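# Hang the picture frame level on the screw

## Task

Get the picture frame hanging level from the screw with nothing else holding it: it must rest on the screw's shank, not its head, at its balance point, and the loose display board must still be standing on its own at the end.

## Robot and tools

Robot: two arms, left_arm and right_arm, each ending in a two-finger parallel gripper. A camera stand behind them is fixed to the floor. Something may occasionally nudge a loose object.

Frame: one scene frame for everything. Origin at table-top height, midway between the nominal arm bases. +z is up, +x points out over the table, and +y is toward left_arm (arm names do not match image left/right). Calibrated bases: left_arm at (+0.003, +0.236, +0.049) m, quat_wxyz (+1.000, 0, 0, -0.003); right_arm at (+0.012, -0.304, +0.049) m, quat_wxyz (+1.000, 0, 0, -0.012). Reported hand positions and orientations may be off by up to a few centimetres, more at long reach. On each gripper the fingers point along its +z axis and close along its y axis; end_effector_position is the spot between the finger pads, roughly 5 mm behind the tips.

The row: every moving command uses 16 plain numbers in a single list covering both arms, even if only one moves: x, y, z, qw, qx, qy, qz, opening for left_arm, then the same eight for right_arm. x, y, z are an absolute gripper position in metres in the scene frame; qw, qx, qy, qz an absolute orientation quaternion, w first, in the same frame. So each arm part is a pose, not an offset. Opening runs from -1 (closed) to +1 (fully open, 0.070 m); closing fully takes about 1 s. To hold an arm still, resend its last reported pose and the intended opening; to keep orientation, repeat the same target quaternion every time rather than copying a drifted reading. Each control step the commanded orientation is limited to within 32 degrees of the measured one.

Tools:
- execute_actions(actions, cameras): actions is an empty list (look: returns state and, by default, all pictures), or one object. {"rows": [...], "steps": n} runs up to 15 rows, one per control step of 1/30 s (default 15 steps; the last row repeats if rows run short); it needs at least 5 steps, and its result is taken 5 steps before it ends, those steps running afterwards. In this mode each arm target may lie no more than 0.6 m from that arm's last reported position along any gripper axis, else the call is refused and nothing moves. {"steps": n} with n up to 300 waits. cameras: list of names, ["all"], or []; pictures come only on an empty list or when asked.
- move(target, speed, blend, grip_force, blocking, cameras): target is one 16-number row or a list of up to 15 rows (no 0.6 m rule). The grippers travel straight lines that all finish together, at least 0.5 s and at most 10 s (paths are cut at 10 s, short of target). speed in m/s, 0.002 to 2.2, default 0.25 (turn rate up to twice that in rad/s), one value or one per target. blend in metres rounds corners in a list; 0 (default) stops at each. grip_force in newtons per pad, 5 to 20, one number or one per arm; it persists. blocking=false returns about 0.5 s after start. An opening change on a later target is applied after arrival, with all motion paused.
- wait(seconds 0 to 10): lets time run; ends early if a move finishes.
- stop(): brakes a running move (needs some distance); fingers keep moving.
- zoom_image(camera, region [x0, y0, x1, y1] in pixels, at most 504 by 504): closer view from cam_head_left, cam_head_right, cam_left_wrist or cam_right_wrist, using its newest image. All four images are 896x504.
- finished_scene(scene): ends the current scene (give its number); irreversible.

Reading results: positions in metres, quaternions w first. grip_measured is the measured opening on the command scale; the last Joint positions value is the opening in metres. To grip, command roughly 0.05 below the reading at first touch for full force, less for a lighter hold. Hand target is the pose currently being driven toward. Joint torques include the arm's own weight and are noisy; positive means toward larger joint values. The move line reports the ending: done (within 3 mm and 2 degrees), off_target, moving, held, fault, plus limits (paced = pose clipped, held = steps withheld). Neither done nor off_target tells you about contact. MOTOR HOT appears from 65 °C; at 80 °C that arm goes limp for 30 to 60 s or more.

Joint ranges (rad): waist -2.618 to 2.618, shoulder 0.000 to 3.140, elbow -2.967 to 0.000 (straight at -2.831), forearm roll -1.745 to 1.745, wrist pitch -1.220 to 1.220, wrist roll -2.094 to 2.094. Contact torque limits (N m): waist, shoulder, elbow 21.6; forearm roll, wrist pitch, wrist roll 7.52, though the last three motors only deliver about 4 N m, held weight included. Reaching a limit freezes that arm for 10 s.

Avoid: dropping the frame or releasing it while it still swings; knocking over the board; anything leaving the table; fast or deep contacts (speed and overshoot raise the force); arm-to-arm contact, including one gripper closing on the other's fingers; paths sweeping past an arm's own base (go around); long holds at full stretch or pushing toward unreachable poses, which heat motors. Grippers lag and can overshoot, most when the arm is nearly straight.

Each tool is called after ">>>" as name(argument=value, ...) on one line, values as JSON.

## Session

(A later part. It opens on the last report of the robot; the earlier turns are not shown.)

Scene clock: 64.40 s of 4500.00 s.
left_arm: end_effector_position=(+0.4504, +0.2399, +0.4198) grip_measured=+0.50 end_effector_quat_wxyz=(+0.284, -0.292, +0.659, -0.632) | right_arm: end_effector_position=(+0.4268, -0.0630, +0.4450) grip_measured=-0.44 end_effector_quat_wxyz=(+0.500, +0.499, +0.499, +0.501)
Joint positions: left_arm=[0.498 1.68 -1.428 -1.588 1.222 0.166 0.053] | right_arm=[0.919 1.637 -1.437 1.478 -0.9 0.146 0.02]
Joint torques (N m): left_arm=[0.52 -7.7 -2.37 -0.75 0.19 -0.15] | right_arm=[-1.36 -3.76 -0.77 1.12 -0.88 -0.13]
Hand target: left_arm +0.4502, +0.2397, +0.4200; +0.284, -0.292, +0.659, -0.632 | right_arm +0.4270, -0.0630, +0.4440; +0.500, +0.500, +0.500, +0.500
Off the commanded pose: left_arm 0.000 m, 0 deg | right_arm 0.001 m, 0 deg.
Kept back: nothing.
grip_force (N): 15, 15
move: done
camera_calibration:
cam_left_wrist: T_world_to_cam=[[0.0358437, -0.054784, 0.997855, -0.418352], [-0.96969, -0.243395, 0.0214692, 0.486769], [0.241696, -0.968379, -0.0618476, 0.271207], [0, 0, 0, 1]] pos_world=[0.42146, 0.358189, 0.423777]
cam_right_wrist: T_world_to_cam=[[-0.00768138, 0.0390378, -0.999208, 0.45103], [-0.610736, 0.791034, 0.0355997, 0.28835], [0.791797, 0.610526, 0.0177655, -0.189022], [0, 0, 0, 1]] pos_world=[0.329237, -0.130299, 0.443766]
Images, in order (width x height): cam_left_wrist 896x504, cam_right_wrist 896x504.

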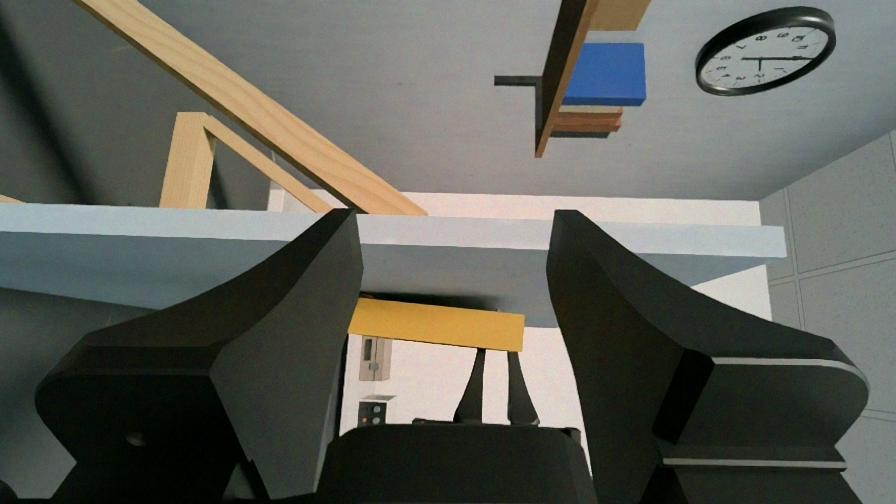

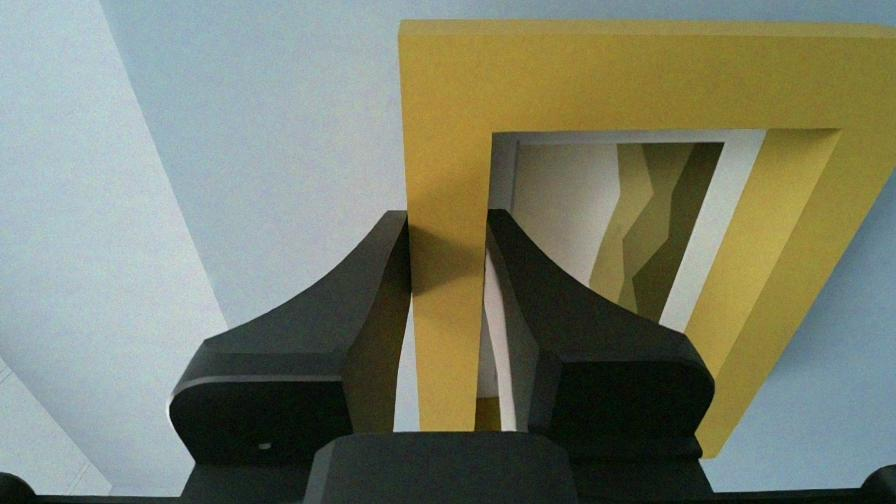

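>>> move(target=[0.4502,0.2397,0.42,0.284,-0.292,0.659,-0.632,0.5,0.427,-0.063,0.446,0.5,0.5,0.5,0.5,-0.5], speed=0.03)

>>> move(target=[0.4502,0.2397,0.42,0.284,-0.292,0.659,-0.632,0.5,0.427,-0.063,0.446,0.5,0.5,0.5,0.5,-0.40], speed=0.03, cameras=["cam_left_wrist","cam_right_wrist"])

>>> zoom_image(camera="cam_left_wrist", region=[345, 280, 545, 380])

Scene clock: 65.47 s of 4500.00 s.
left_arm: end_effector_position=(+0.4504, +0.2399, +0.4198) grip_measured=+0.50 end_effector_quat_wxyz=(+0.284, -0.292, +0.659, -0.632) | right_arm: end_effector_position=(+0.4270, -0.0630, +0.4450) grip_measured=-0.44 end_effector_quat_wxyz=(+0.500, +0.501, +0.501, +0.499)
Joint positions: left_arm=[0.498 1.68 -1.428 -1.588 1.222 0.166 0.053] | right_arm=[0.919 1.638 -1.442 1.488 -0.9 0.136 0.02]
Joint torques (N m): left_arm=[0.61 -7.8 -2.45 -0.74 0.14 -0.14] | right_arm=[-2.83 -2.29 -2.53 0.47 -0.57 -0.39]
Hand target: left_arm +0.4502, +0.2397, +0.4200; +0.284, -0.292, +0.659, -0.632 | right_arm +0.4270, -0.0630, +0.4460; +0.500, +0.500, +0.500, +0.500
Off the commanded pose: left_arm 0.000 m, 0 deg | right_arm 0.001 m, 0 deg.
Kept back: nothing.
grip_force (N): 15, 15
move: done

Scene clock: 65.97 s of 4500.00 s.
left_arm: end_effector_position=(+0.4504, +0.2399, +0.4198) grip_measured=+0.50 end_effector_quat_wxyz=(+0.284, -0.292, +0.659, -0.632) | right_arm: end_effector_position=(+0.4274, -0.0633, +0.4446) grip_measured=-0.40 end_effector_quat_wxyz=(+0.500, +0.501, +0.501, +0.499)
Joint positions: left_arm=[0.498 1.68 -1.428 -1.588 1.222 0.166 0.053] | right_arm=[0.918 1.638 -1.442 1.488 -0.9 0.136 0.021]
Joint torques (N m): left_arm=[0.53 -7.75 -2.35 -0.74 0.16 -0.13] | right_arm=[0.65 -5.31 -3.81 -0.92 0.17 0.07]
Hand target: left_arm +0.4502, +0.2397, +0.4200; +0.284, -0.292, +0.659, -0.632 | right_arm +0.4270, -0.0630, +0.4460; +0.500, +0.500, +0.500, +0.500
Off the commanded pose: left_arm 0.000 m, 0 deg | right_arm 0.001 m, 0 deg.
Kept back: nothing.
grip_force (N): 15, 15
move: done
camera_calibration:
cam_left_wrist: T_world_to_cam=[[0.0358437, -0.054784, 0.997855, -0.418352], [-0.96969, -0.243395, 0.0214692, 0.486769], [0.241696, -0.968379, -0.0618476, 0.271207], [0, 0, 0, 1]] pos_world=[0.42146, 0.358189, 0.423777]
cam_right_wrist: T_world_to_cam=[[-0.0129098, 0.0377533, -0.999204, 0.452777], [-0.608742, 0.792467, 0.0378071, 0.287224], [0.793263, 0.608746, 0.0127515, -0.187771], [0, 0, 0, 1]] pos_world=[0.329642, -0.130404, 0.443952]
Images, in order (width x height): cam_left_wrist 896x504, cam_right_wrist 896x504.

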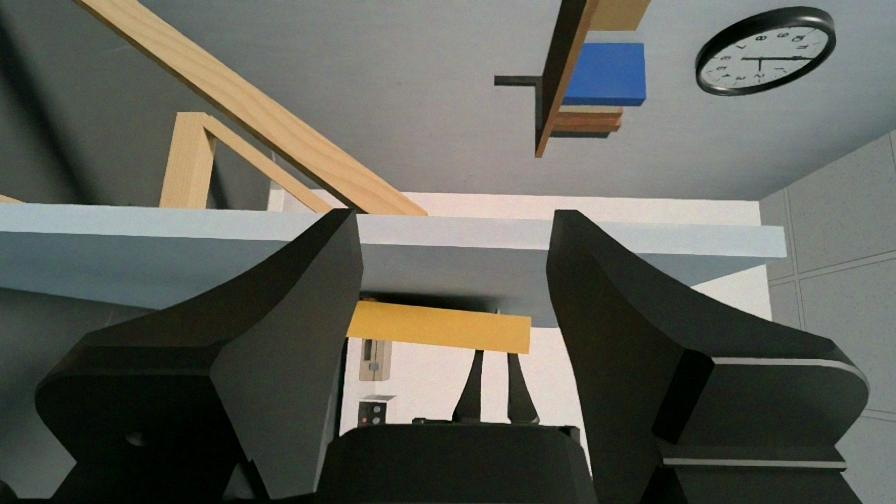

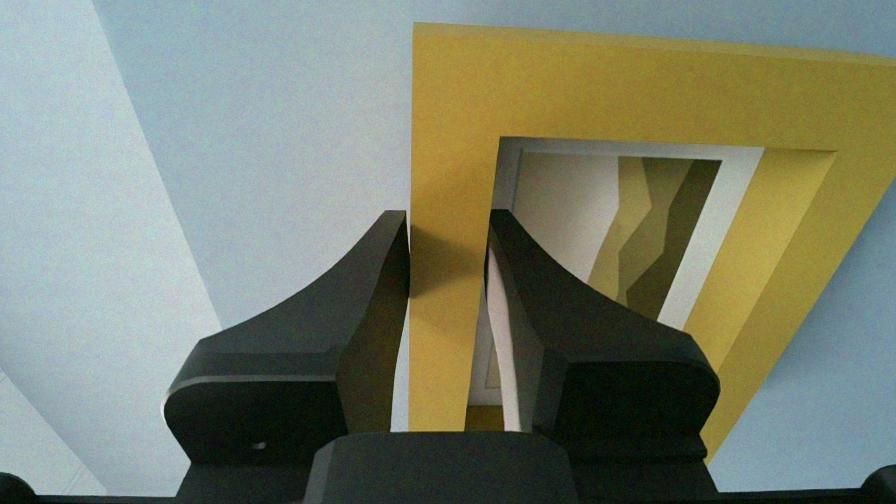

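Scaled by 2.520 from the camera's 896x504 image, which has a finer 1280x720 frame.

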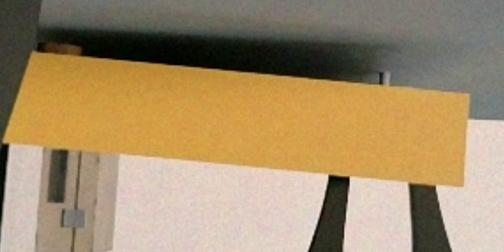

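>>> move(target=[0.4502,0.2397,0.42,0.284,-0.292,0.659,-0.632,0.5,0.427,-0.063,0.445,0.5,0.5,0.5,0.5,-0.25], speed=0.03)

>>> move(target=[0.4502,0.2397,0.42,0.284,-0.292,0.659,-0.632,0.5,0.427,-0.063,0.445,0.5,0.5,0.5,0.5,0.1], speed=0.03, cameras=["all"])

>>> zoom_image(camera="cam_left_wrist", region=[345, 280, 545, 380])

Scene clock: 67.10 s of 4500.00 s.
left_arm: end_effector_position=(+0.4504, +0.2399, +0.4198) grip_measured=+0.50 end_effector_quat_wxyz=(+0.284, -0.292, +0.659, -0.632) | right_arm: end_effector_position=(+0.4270, -0.0628, +0.4450) grip_measured=-0.25 end_effector_quat_wxyz=(+0.500, +0.500, +0.500, +0.500)
Joint positions: left_arm=[0.498 1.68 -1.428 -1.588 1.222 0.166 0.053] | right_arm=[0.919 1.638 -1.44 1.483 -0.899 0.141 0.026]
Joint torques (N m): left_arm=[0.42 -7.64 -2.48 -0.73 0.15 -0.14] | right_arm=[0.44 -7.27 -3.58 -1.13 -0.26 0.16]
Hand target: left_arm +0.4502, +0.2397, +0.4200; +0.284, -0.292, +0.659, -0.632 | right_arm +0.4270, -0.0630, +0.4450; +0.500, +0.500, +0.500, +0.500
Off the commanded pose: left_arm 0.000 m, 0 deg | right_arm 0.000 m, 0 deg.
Kept back: nothing.
grip_force (N): 15, 15
move: done

Scene clock: 67.60 s of 4500.00 s.
left_arm: end_effector_position=(+0.4504, +0.2399, +0.4198) grip_measured=+0.50 end_effector_quat_wxyz=(+0.284, -0.292, +0.659, -0.632) | right_arm: end_effector_position=(+0.4270, -0.0628, +0.4450) grip_measured=+0.10 end_effector_quat_wxyz=(+0.500, +0.500, +0.500, +0.500)
Joint positions: left_arm=[0.498 1.68 -1.428 -1.588 1.222 0.166 0.053] | right_arm=[0.919 1.638 -1.44 1.483 -0.899 0.141 0.039]
Joint torques (N m): left_arm=[0.37 -7.65 -2.43 -0.72 0.15 -0.12] | right_arm=[0.19 -7.29 -3.59 -1.12 -0.26 0.15]
Hand target: left_arm +0.4502, +0.2397, +0.4200; +0.284, -0.292, +0.659, -0.632 | right_arm +0.4270, -0.0630, +0.4450; +0.500, +0.500, +0.500, +0.500
Off the commanded pose: left_arm 0.000 m, 0 deg | right_arm 0.000 m, 0 deg.
Kept back: nothing.
grip_force (N): 15, 15
move: done
camera_calibration:
cam_left_wrist: T_world_to_cam=[[0.0358437, -0.054784, 0.997855, -0.418352], [-0.96969, -0.243395, 0.0214692, 0.486769], [0.241696, -0.968379, -0.0618476, 0.271207], [0, 0, 0, 1]] pos_world=[0.42146, 0.358189, 0.423777]
cam_right_wrist: T_world_to_cam=[[-0.0100425, 0.0390809, -0.999186, 0.452092], [-0.61072, 0.790978, 0.0370755, 0.287635], [0.791783, 0.610595, 0.0159241, -0.188475], [0, 0, 0, 1]] pos_world=[0.329437, -0.130099, 0.444061]

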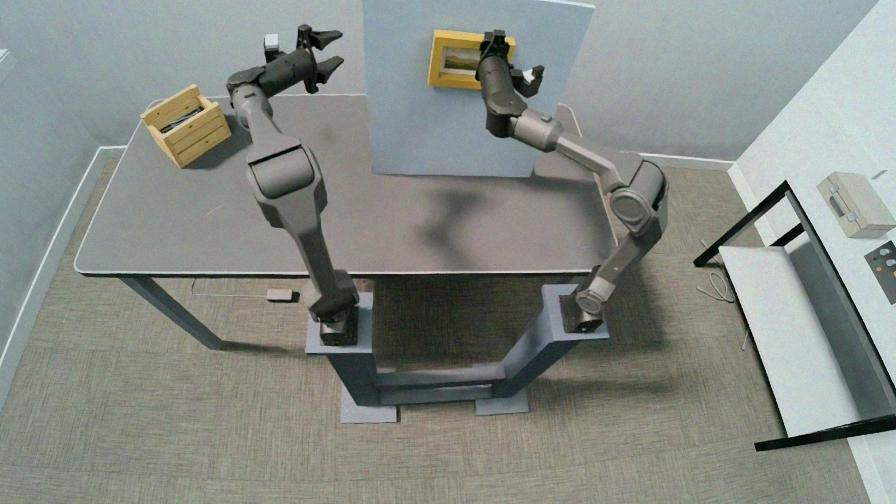

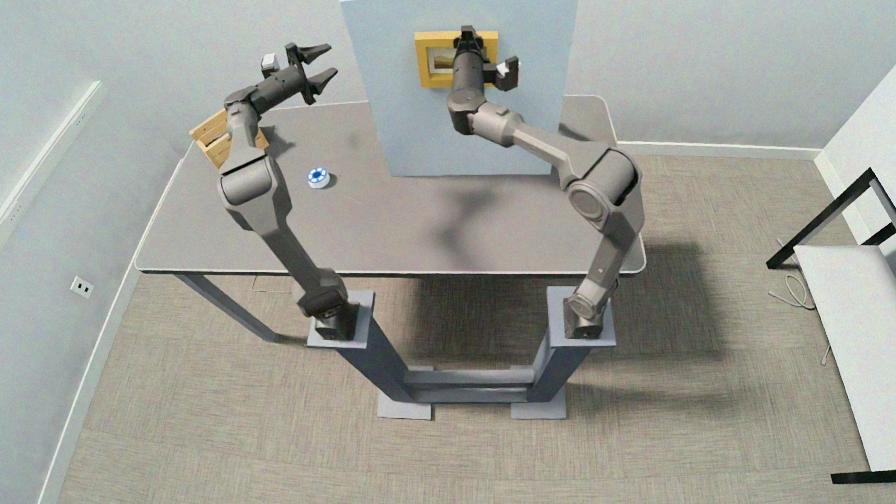

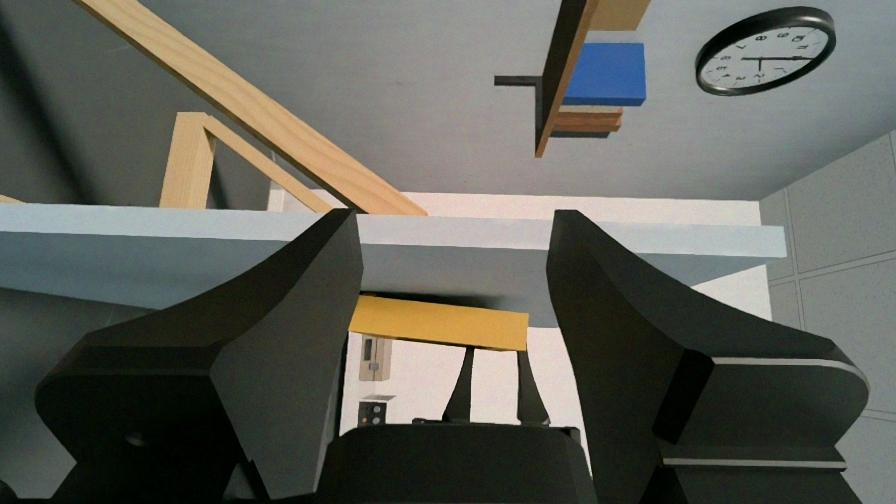

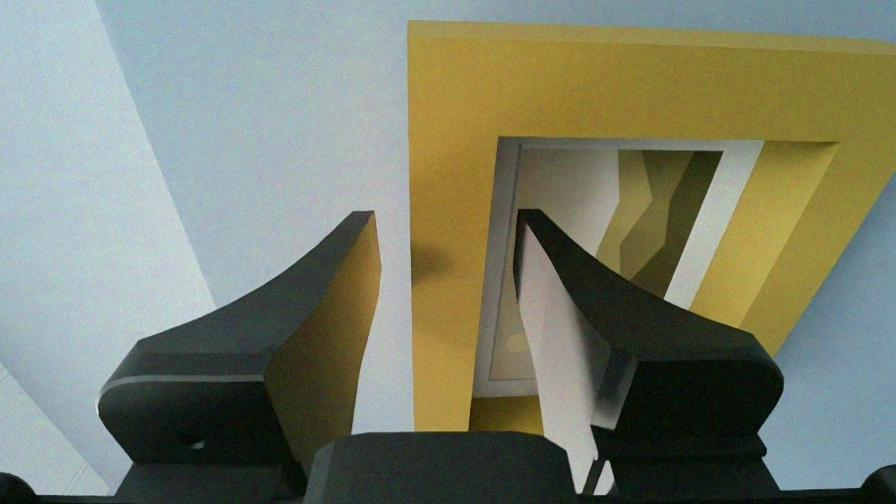

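Scaled by 2.520 from the camera's 896x504 image, which has a finer 1280x720 frame.

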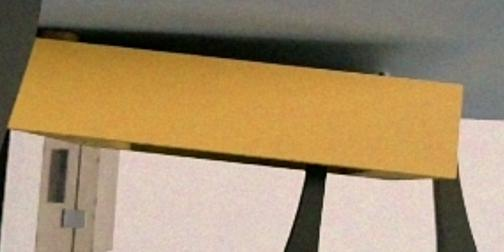

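>>> move(target=[[0.4502,0.2397,0.42,0.284,-0.292,0.659,-0.632,0.5,0.37,-0.063,0.445,0.5,0.5,0.5,0.5,0.1],[0.4502,0.2397,0.42,0.284,-0.292,0.659,-0.632,0.5,0.30,-0.20,0.40,0.5,0.5,0.5,0.5,0.5]], speed=[0.08,0.25], blend=[0.02,0], cameras=["all"])

>>> zoom_image(camera="cam_left_wrist", region=[345, 280, 545, 380])

>>> zoom_image(camera="cam_head_right", region=[400, 10, 520, 110])

>>> zoom_image(camera="cam_head_left", region=[410, 10, 530, 110])

>>> zoom_image(camera="cam_right_wrist", region=[360, 100, 640, 340])

Scene clock: 70.60 s of 4500.00 s.
left_arm: end_effector_position=(+0.4504, +0.2399, +0.4198) grip_measured=+0.50 end_effector_quat_wxyz=(+0.284, -0.292, +0.659, -0.632) | right_arm: end_effector_position=(+0.2999, -0.2001, +0.3999) grip_measured=+0.50 end_effector_quat_wxyz=(+0.500, +0.500, +0.500, +0.500)
Joint positions: left_arm=[0.498 1.68 -1.428 -1.588 1.222 0.166 0.053] | right_arm=[1.027 0.973 -0.691 1.449 -1.015 0.229 0.053]
Joint torques (N m): left_arm=[0.48 -7.61 -2.51 -0.72 0.11 -0.13] | right_arm=[0.67 -0.11 -4.61 -1.12 -0.32 0.18]
Hand target: left_arm +0.4502, +0.2397, +0.4200; +0.284, -0.292, +0.659, -0.632 | right_arm +0.3000, -0.2000, +0.4000; +0.500, +0.500, +0.500, +0.500
Off the commanded pose: left_arm 0.000 m, 0 deg | right_arm 0.000 m, 0 deg.
Kept back: nothing.
grip_force (N): 15, 15
move: done
camera_calibration:
cam_left_wrist: T_world_to_cam=[[0.0358437, -0.054784, 0.997855, -0.418352], [-0.96969, -0.243395, 0.0214692, 0.486769], [0.241696, -0.968379, -0.0618476, 0.271207], [0, 0, 0, 1]] pos_world=[0.42146, 0.358189, 0.423777]
cam_right_wrist: T_world_to_cam=[[-0.0101144, 0.0381684, -0.99922, 0.4109], [-0.61043, 0.791233, 0.0364026, 0.320566], [0.792006, 0.610322, 0.0152962, -0.00315483], [0, 0, 0, 1]] pos_world=[0.202337, -0.2674, 0.398959]

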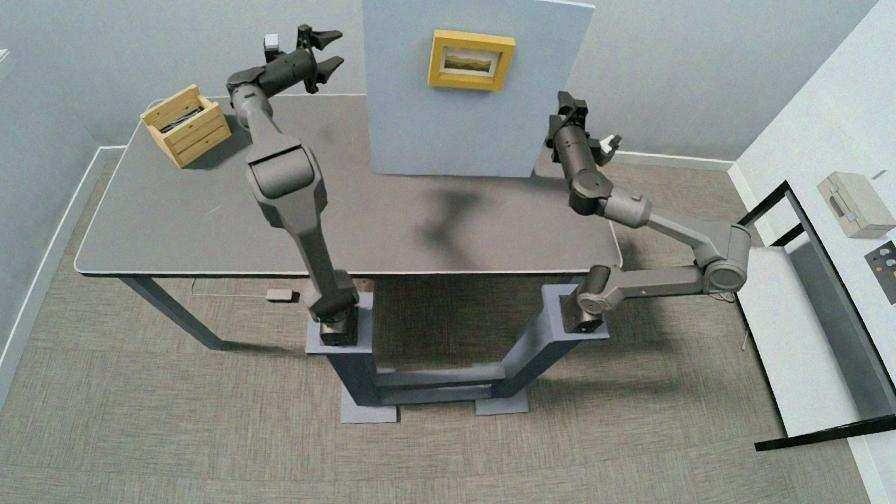

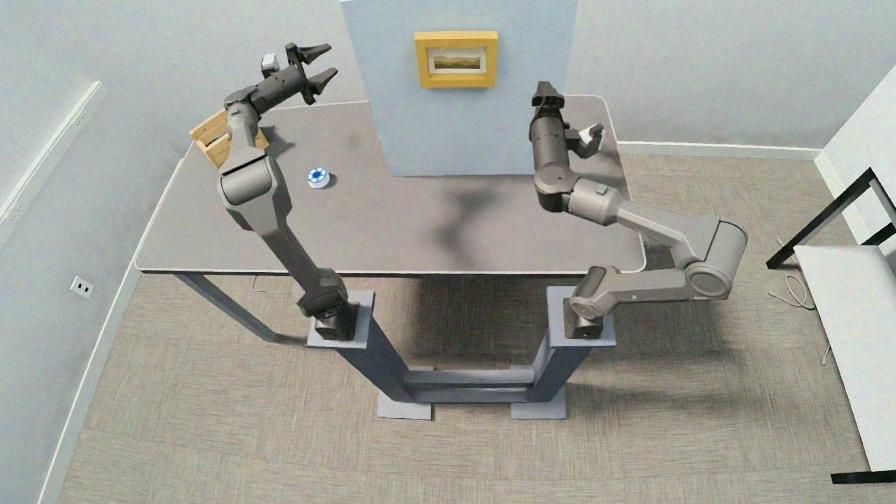

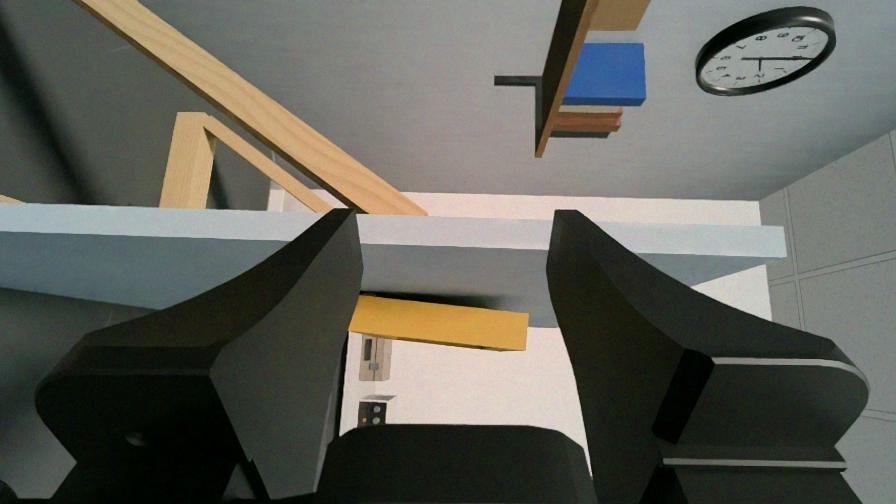

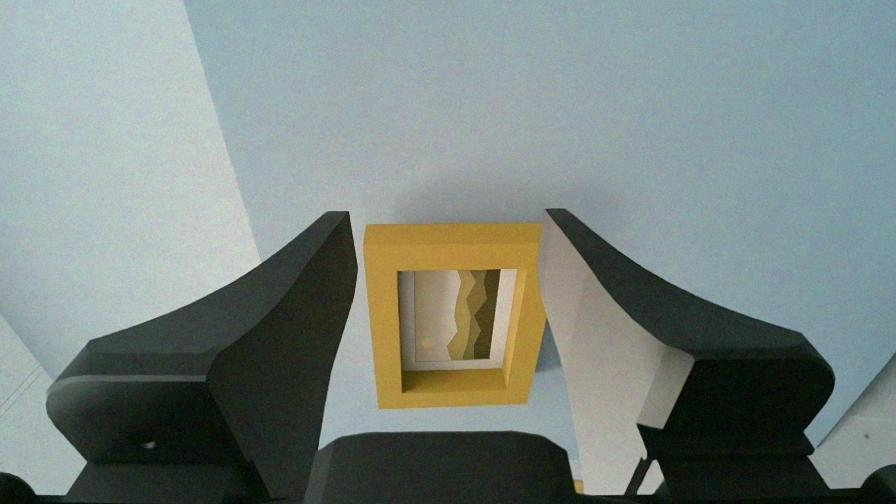

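Scaled by 2.520 from the camera's 896x504 image, which has a finer 1280x720 frame.

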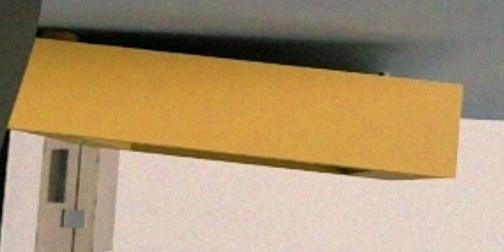

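Scaled by 4.200 from the camera's 896x504 image, which has a finer 1280x720 frame.

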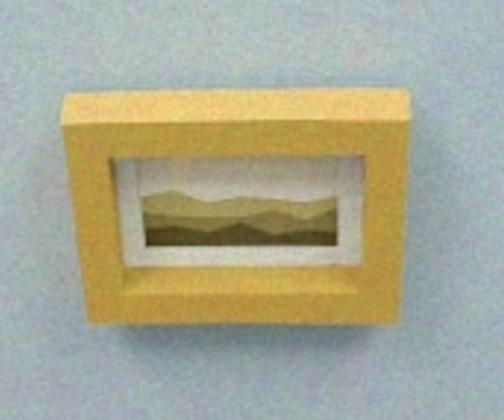

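Scaled by 4.200 from the camera's 896x504 image, which has a finer 1280x720 frame.

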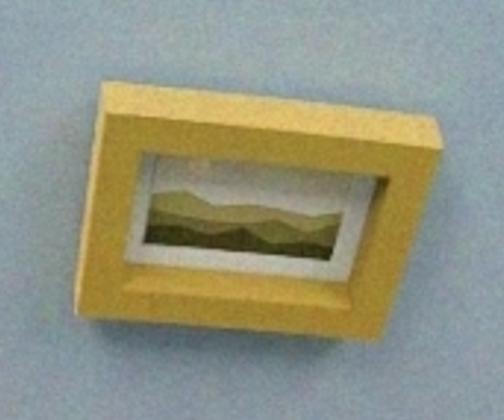

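Scaled by 1.800 from the camera's 896x504 image, which has a finer 1280x720 frame.

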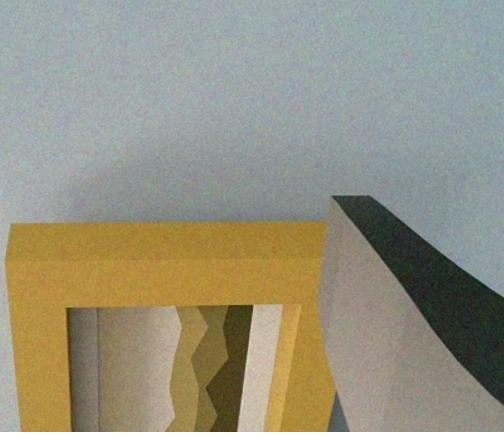

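>>> move(target=[[0.4502,0.2397,0.42,0.284,-0.292,0.659,-0.632,0.5,0.34,0.036,0.31,0.5,0.5,0.5,0.5,-1],[0.4502,0.2397,0.42,0.284,-0.292,0.659,-0.632,0.5,0.43,0.036,0.31,0.5,0.5,0.5,0.5,-1]], speed=[0.25,0.1], cameras=["all"])

Scene clock: 76.37 s of 4500.00 s.
left_arm: end_effector_position=(+0.4504, +0.2399, +0.4198) grip_measured=+0.50 end_effector_quat_wxyz=(+0.284, -0.292, +0.659, -0.632) | right_arm: end_effector_position=(+0.4304, +0.0361, +0.3099) grip_measured=-1.00 end_effector_quat_wxyz=(+0.500, +0.500, +0.500, +0.500)
Joint positions: left_arm=[0.498 1.68 -1.428 -1.588 1.222 0.166 0.053] | right_arm=[1.07 2.034 -1.464 1.308 -1.112 0.545 0]
Joint torques (N m): left_arm=[0.28 -7.54 -2.45 -0.71 0.01 -0.14] | right_arm=[0.66 -9.58 -3.25 -0.92 -0.51 -0.09]
Hand target: left_arm +0.4502, +0.2397, +0.4200; +0.284, -0.292, +0.659, -0.632 | right_arm +0.4300, +0.0360, +0.3100; +0.500, +0.500, +0.500, +0.500
Off the commanded pose: left_arm 0.000 m, 0 deg | right_arm 0.000 m, 0 deg.
Kept back: nothing.
grip_force (N): 15, 15
move: done
camera_calibration:
cam_left_wrist: T_world_to_cam=[[0.0358437, -0.054784, 0.997855, -0.418352], [-0.96969, -0.243395, 0.0214692, 0.486769], [0.241696, -0.968379, -0.0618476, 0.271207], [0, 0, 0, 1]] pos_world=[0.42146, 0.358189, 0.423777]
cam_right_wrist: T_world_to_cam=[[-0.00987514, 0.0390645, -0.999188, 0.313111], [-0.610155, 0.791419, 0.0369718, 0.216216], [0.792221, 0.610024, 0.01602, -0.249578], [0, 0, 0, 1]] pos_world=[0.332738, -0.0311007, 0.308861]

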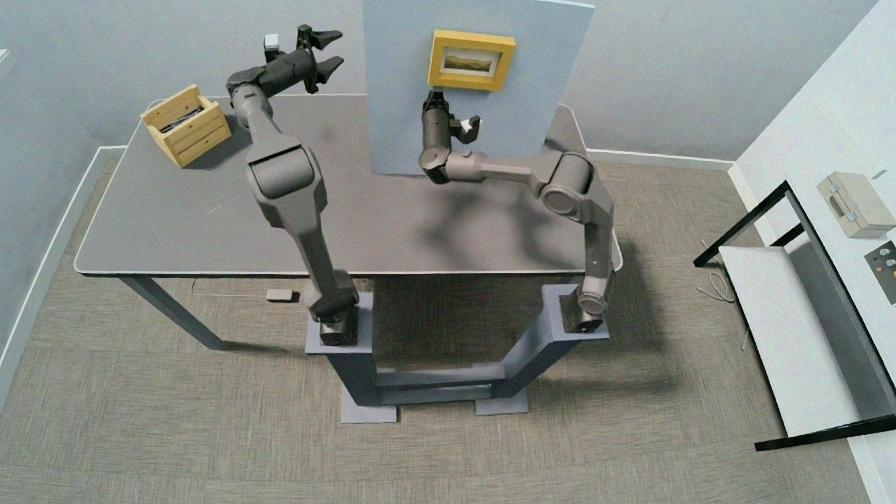

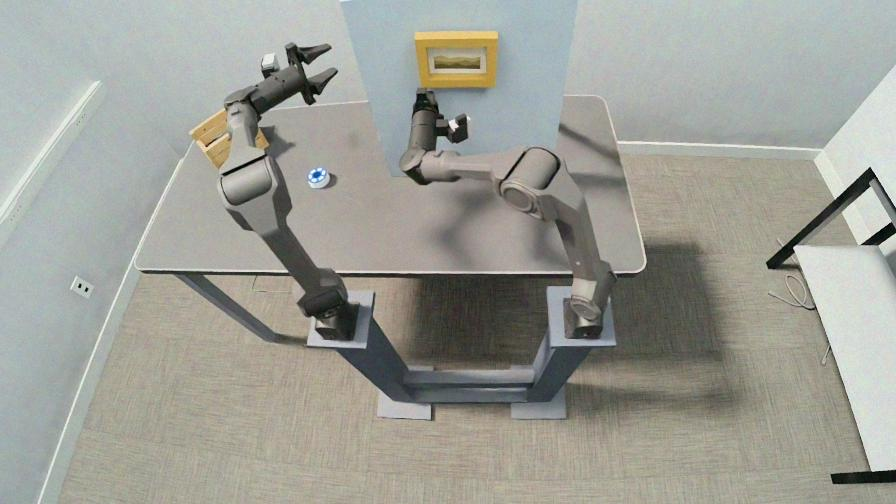

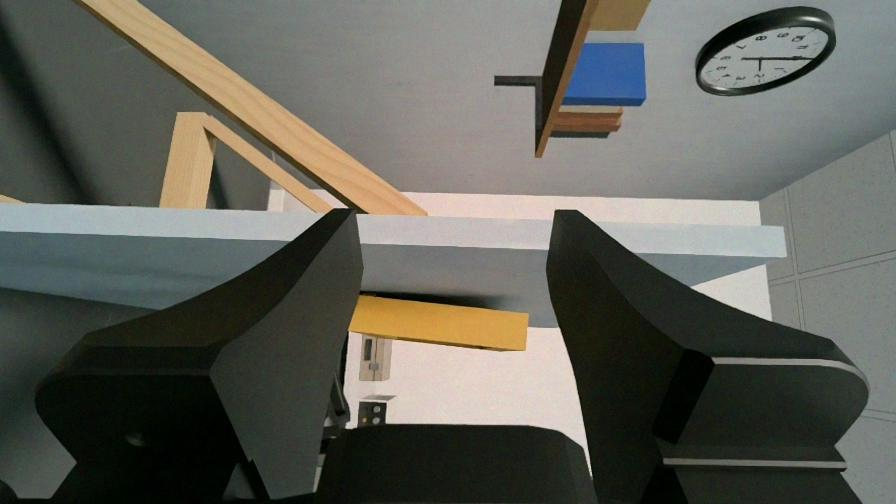

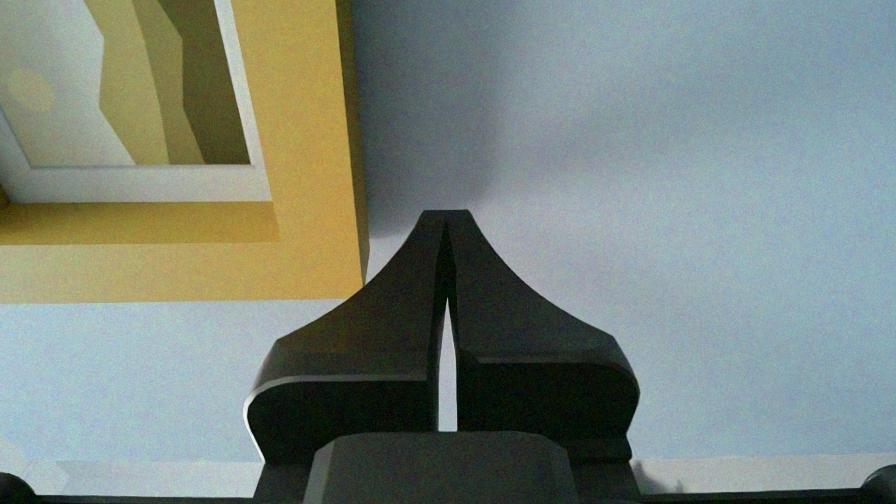

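>>> execute_actions(actions=[])

Scene clock: 77.63 s of 4500.00 s.
left_arm: end_effector_position=(+0.4504, +0.2399, +0.4198) grip_measured=+0.50 end_effector_quat_wxyz=(+0.284, -0.292, +0.659, -0.632) | right_arm: end_effector_position=(+0.4303, +0.0359, +0.3101) grip_measured=-1.00 end_effector_quat_wxyz=(+0.500, +0.500, +0.500, +0.500)
Joint positions: left_arm=[0.498 1.68 -1.428 -1.588 1.222 0.166 0.053] | right_arm=[1.07 2.033 -1.463 1.308 -1.112 0.545 0]
Joint torques (N m): left_arm=[0.47 -7.8 -2.56 -0.72 -0.02 -0.15] | right_arm=[0.73 -9.74 -3.24 -0.9 -0.56 0.19]
Motor temperatures (°C): left_arm=[31 33 33 33 36 30] | right_arm=[29 31 34 35 39 32]
Hand target: left_arm +0.4502, +0.2397, +0.4200; +0.284, -0.292, +0.659, -0.632 | right_arm +0.4300, +0.0360, +0.3100; +0.500, +0.500, +0.500, +0.500
Off the commanded pose: left_arm 0.000 m, 0 deg | right_arm 0.000 m, 0 deg.
Steps of this call (1-38: nothing new was sent). Readings (end_effector_position of left_arm | right_arm):
1: (+0.4504, +0.2399, +0.4198) | (+0.4304, +0.0361, +0.3099)
2: (+0.4504, +0.2399, +0.4198) | (+0.4304, +0.0361, +0.3099)
4: (+0.4504, +0.2399, +0.4198) | (+0.4304, +0.0361, +0.3099)
8: (+0.4504, +0.2399, +0.4198) | (+0.4303, +0.0360, +0.3096)
38: the state above
grip_force (N): 15, 15
camera_calibration:
cam_left_wrist: T_world_to_cam=[[0.0358437, -0.054784, 0.997855, -0.418352], [-0.96969, -0.243395, 0.0214692, 0.486769], [0.241696, -0.968379, -0.0618476, 0.271207], [0, 0, 0, 1]] pos_world=[0.42146, 0.358189, 0.423777]
cam_right_wrist: T_world_to_cam=[[-0.00981745, 0.0389829, -0.999192, 0.313297], [-0.610157, 0.791422, 0.036872, 0.216338], [0.79222, 0.610025, 0.0160159, -0.249379], [0, 0, 0, 1]] pos_world=[0.332638, -0.0313007, 0.309061]

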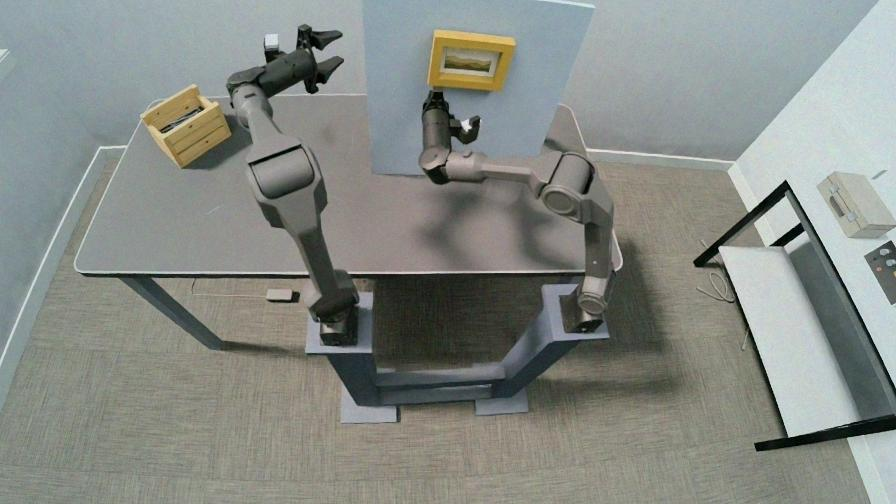

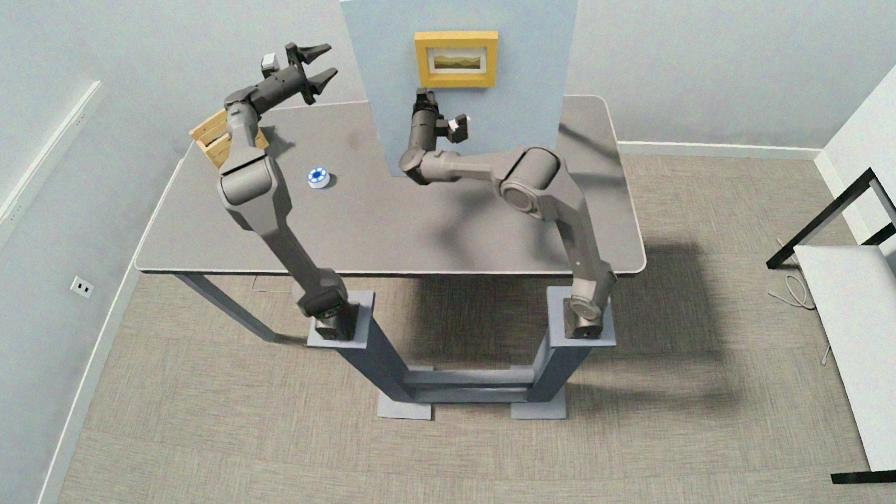

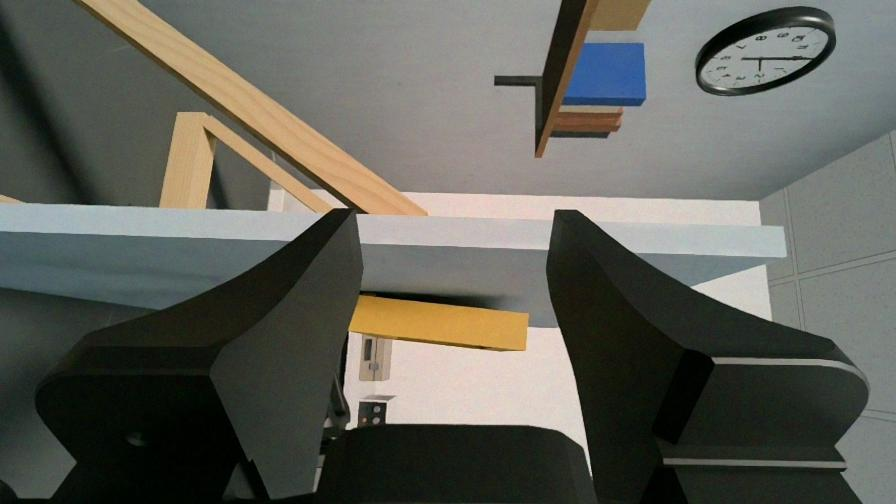

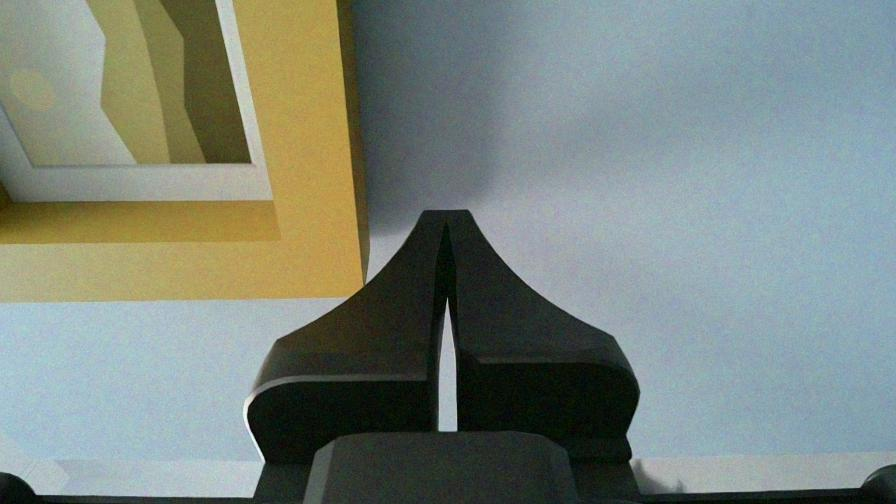

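>>> move(target=[0.4502,0.2397,0.42,0.284,-0.292,0.659,-0.632,0.5,0.43,0.036,0.333,0.5,0.5,0.5,0.5,-1], speed=0.04, cameras=["cam_right_wrist","cam_left_wrist"])

>>> move(target=[0.4502,0.2397,0.42,0.284,-0.292,0.659,-0.632,0.5,0.43,0.036,0.338,0.5,0.5,0.5,0.5,-1], speed=0.02, cameras=["cam_right_wrist","cam_left_wrist"])

Scene clock: 78.83 s of 4500.00 s.
left_arm: end_effector_position=(+0.4504, +0.2399, +0.4198) grip_measured=+0.50 end_effector_quat_wxyz=(+0.284, -0.292, +0.659, -0.632) | right_arm: end_effector_position=(+0.4299, +0.0362, +0.3331) grip_measured=-1.00 end_effector_quat_wxyz=(+0.500, +0.500, +0.500, +0.500)
Joint positions: left_arm=[0.498 1.68 -1.428 -1.588 1.222 0.166 0.053] | right_arm=[1.071 2.004 -1.512 1.348 -1.093 0.459 0]
Joint torques (N m): left_arm=[0.15 -7.63 -2.47 -0.69 -0.04 -0.13] | right_arm=[-0.93 -9.7 -4.15 -1.3 -0.69 0.17]
Hand target: left_arm +0.4502, +0.2397, +0.4200; +0.284, -0.292, +0.659, -0.632 | right_arm +0.4300, +0.0360, +0.3330; +0.500, +0.500, +0.500, +0.500
Off the commanded pose: left_arm 0.000 m, 0 deg | right_arm 0.000 m, 0 deg.
Kept back: nothing.
grip_force (N): 15, 15
move: done
camera_calibration:
cam_left_wrist: T_world_to_cam=[[0.0358437, -0.054784, 0.997855, -0.418352], [-0.96969, -0.243395, 0.0214692, 0.486769], [0.241696, -0.968379, -0.0618476, 0.271207], [0, 0, 0, 1]] pos_world=[0.42146, 0.358189, 0.423777]
cam_right_wrist: T_world_to_cam=[[-0.0102632, 0.0385515, -0.999204, 0.336505], [-0.610426, 0.791218, 0.0367968, 0.215252], [0.792007, 0.610317, 0.0154124, -0.249352], [0, 0, 0, 1]] pos_world=[0.332337, -0.0311, 0.332159]
Images, in order (width x height): cam_left_wrist 896x504, cam_right_wrist 896x504.

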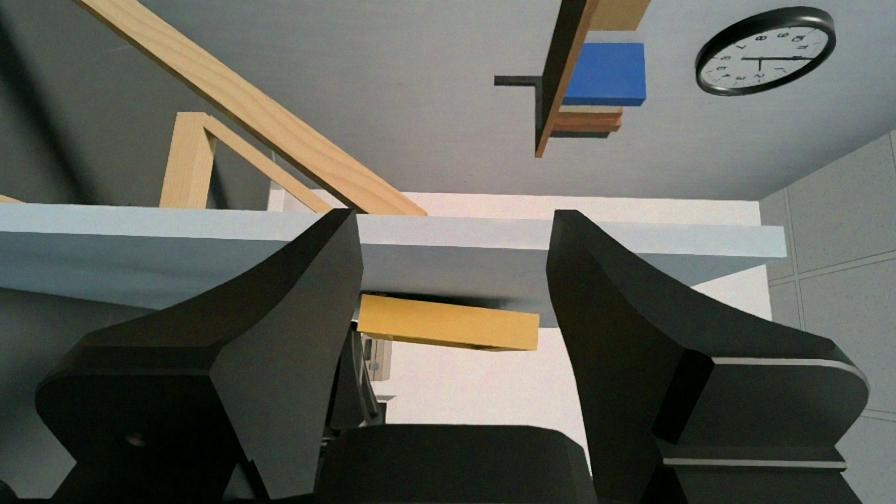

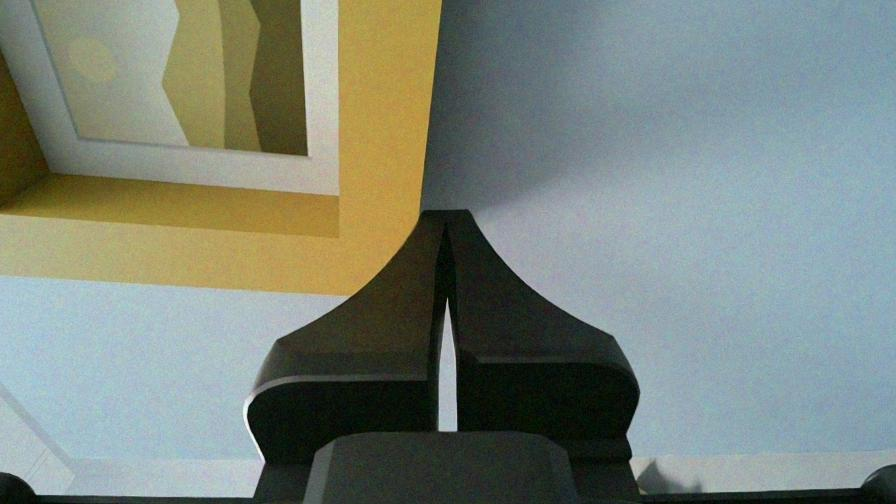

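Scene clock: 79.53 s of 4500.00 s.
left_arm: end_effector_position=(+0.4504, +0.2399, +0.4198) grip_measured=+0.50 end_effector_quat_wxyz=(+0.284, -0.292, +0.659, -0.632) | right_arm: end_effector_position=(+0.4299, +0.0361, +0.3379) grip_measured=-1.00 end_effector_quat_wxyz=(+0.500, +0.500, +0.500, +0.500)
Joint positions: left_arm=[0.498 1.68 -1.428 -1.588 1.222 0.166 0.053] | right_arm=[1.071 1.999 -1.523 1.355 -1.09 0.441 0]
Joint torques (N m): left_arm=[0.56 -7.77 -2.46 -0.72 -0.02 -0.1] | right_arm=[-1 -10.41 -4.67 -1.22 -0.59 -0.1]
Hand target: left_arm +0.4502, +0.2397, +0.4200; +0.284, -0.292, +0.659, -0.632 | right_arm +0.4300, +0.0360, +0.3380; +0.500, +0.500, +0.500, +0.500
Off the commanded pose: left_arm 0.000 m, 0 deg | right_arm 0.000 m, 0 deg.
Kept back: nothing.
grip_force (N): 15, 15
move: done
camera_calibration:
cam_left_wrist: T_world_to_cam=[[0.0358437, -0.054784, 0.997855, -0.418352], [-0.96969, -0.243395, 0.0214692, 0.486769], [0.241696, -0.968379, -0.0618476, 0.271207], [0, 0, 0, 1]] pos_world=[0.42146, 0.358189, 0.423777]
cam_right_wrist: T_world_to_cam=[[-0.00959608, 0.0377961, -0.999239, 0.341067], [-0.610272, 0.791383, 0.0357946, 0.215368], [0.792134, 0.610151, 0.0154717, -0.249494], [0, 0, 0, 1]] pos_world=[0.332338, -0.0311006, 0.336959]
Images, in order (width x height): cam_left_wrist 896x504, cam_right_wrist 896x504.

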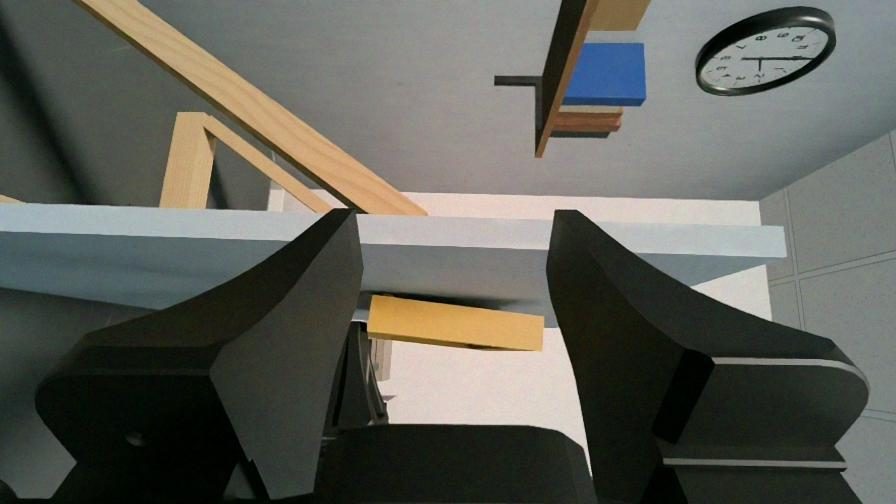

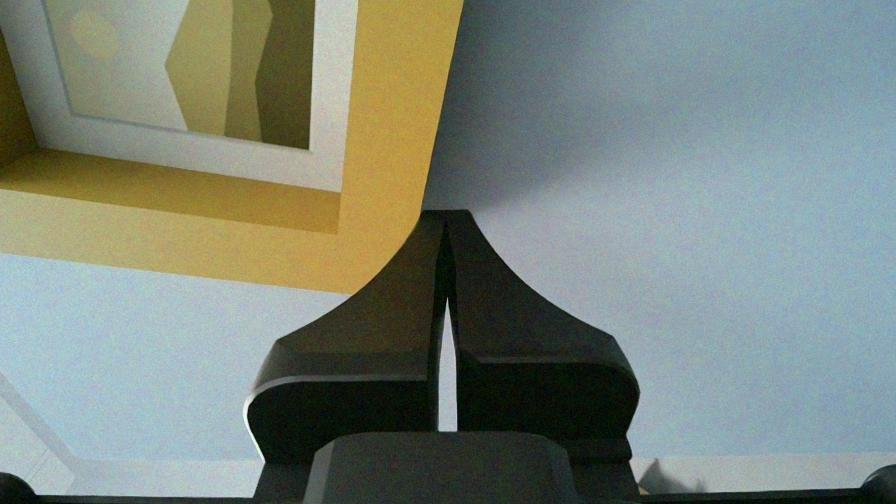

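>>> move(target=[0.4502,0.2397,0.42,0.284,-0.292,0.659,-0.632,0.5,0.43,0.036,0.31,0.5,0.5,0.5,0.5,-1], speed=0.04, cameras=["cam_right_wrist","cam_head_left","cam_head_right"])

Scene clock: 80.70 s of 4500.00 s.
left_arm: end_effector_position=(+0.4504, +0.2399, +0.4198) grip_measured=+0.50 end_effector_quat_wxyz=(+0.284, -0.292, +0.659, -0.632) | right_arm: end_effector_position=(+0.4299, +0.0363, +0.3096) grip_measured=-1.00 end_effector_quat_wxyz=(+0.500, +0.500, +0.500, +0.500)
Joint positions: left_arm=[0.498 1.68 -1.428 -1.588 1.222 0.166 0.053] | right_arm=[1.071 2.033 -1.461 1.308 -1.112 0.546 0]
Joint torques (N m): left_arm=[0.59 -7.65 -2.43 -0.72 -0.04 -0.12] | right_arm=[0.74 -8.9 -3.87 -1 -0.51 -0.22]
Hand target: left_arm +0.4502, +0.2397, +0.4200; +0.284, -0.292, +0.659, -0.632 | right_arm +0.4300, +0.0360, +0.3100; +0.500, +0.500, +0.500, +0.500
Off the commanded pose: left_arm 0.000 m, 0 deg | right_arm 0.000 m, 0 deg.
Kept back: nothing.
grip_force (N): 15, 15
move: done
camera_calibration:
cam_right_wrist: T_world_to_cam=[[-0.0105464, 0.0387315, -0.999194, 0.31312], [-0.610987, 0.790771, 0.0371013, 0.216193], [0.79157, 0.610886, 0.0153247, -0.248799], [0, 0, 0, 1]] pos_world=[0.332336, -0.0310985, 0.308659]
Images, in order (width x height): cam_head_left 896x504, cam_head_right 896x504, cam_right_wrist 896x504.

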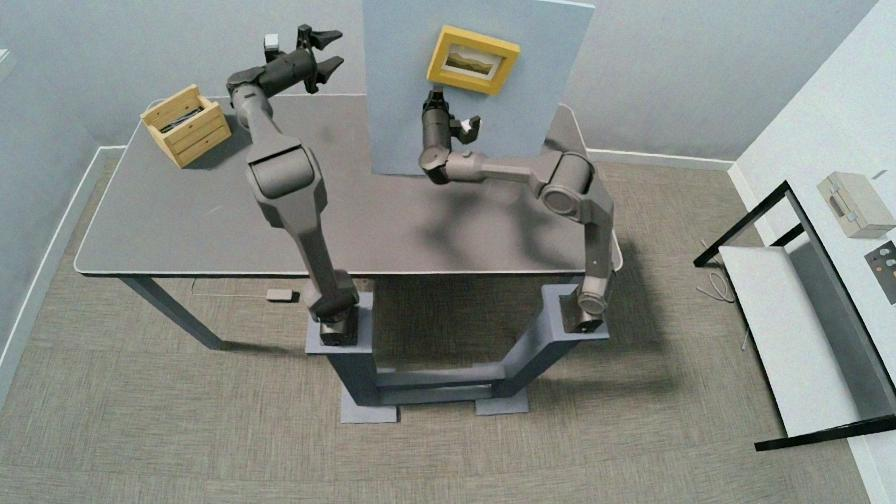

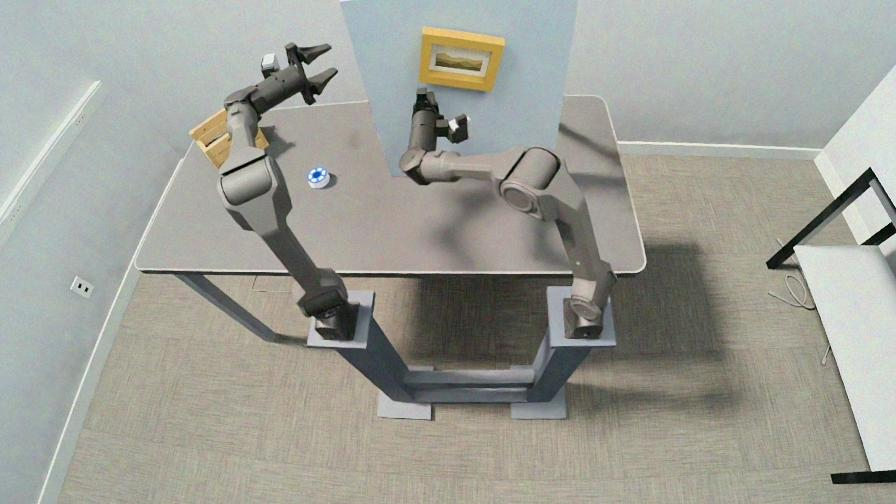

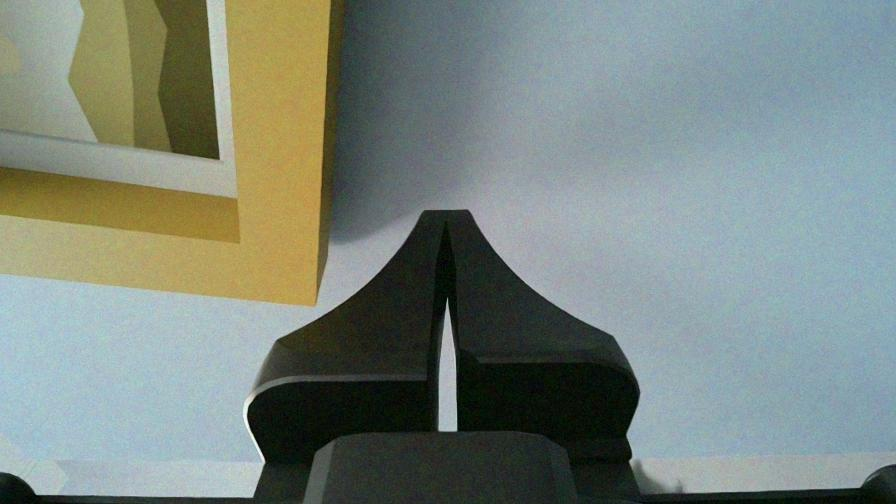

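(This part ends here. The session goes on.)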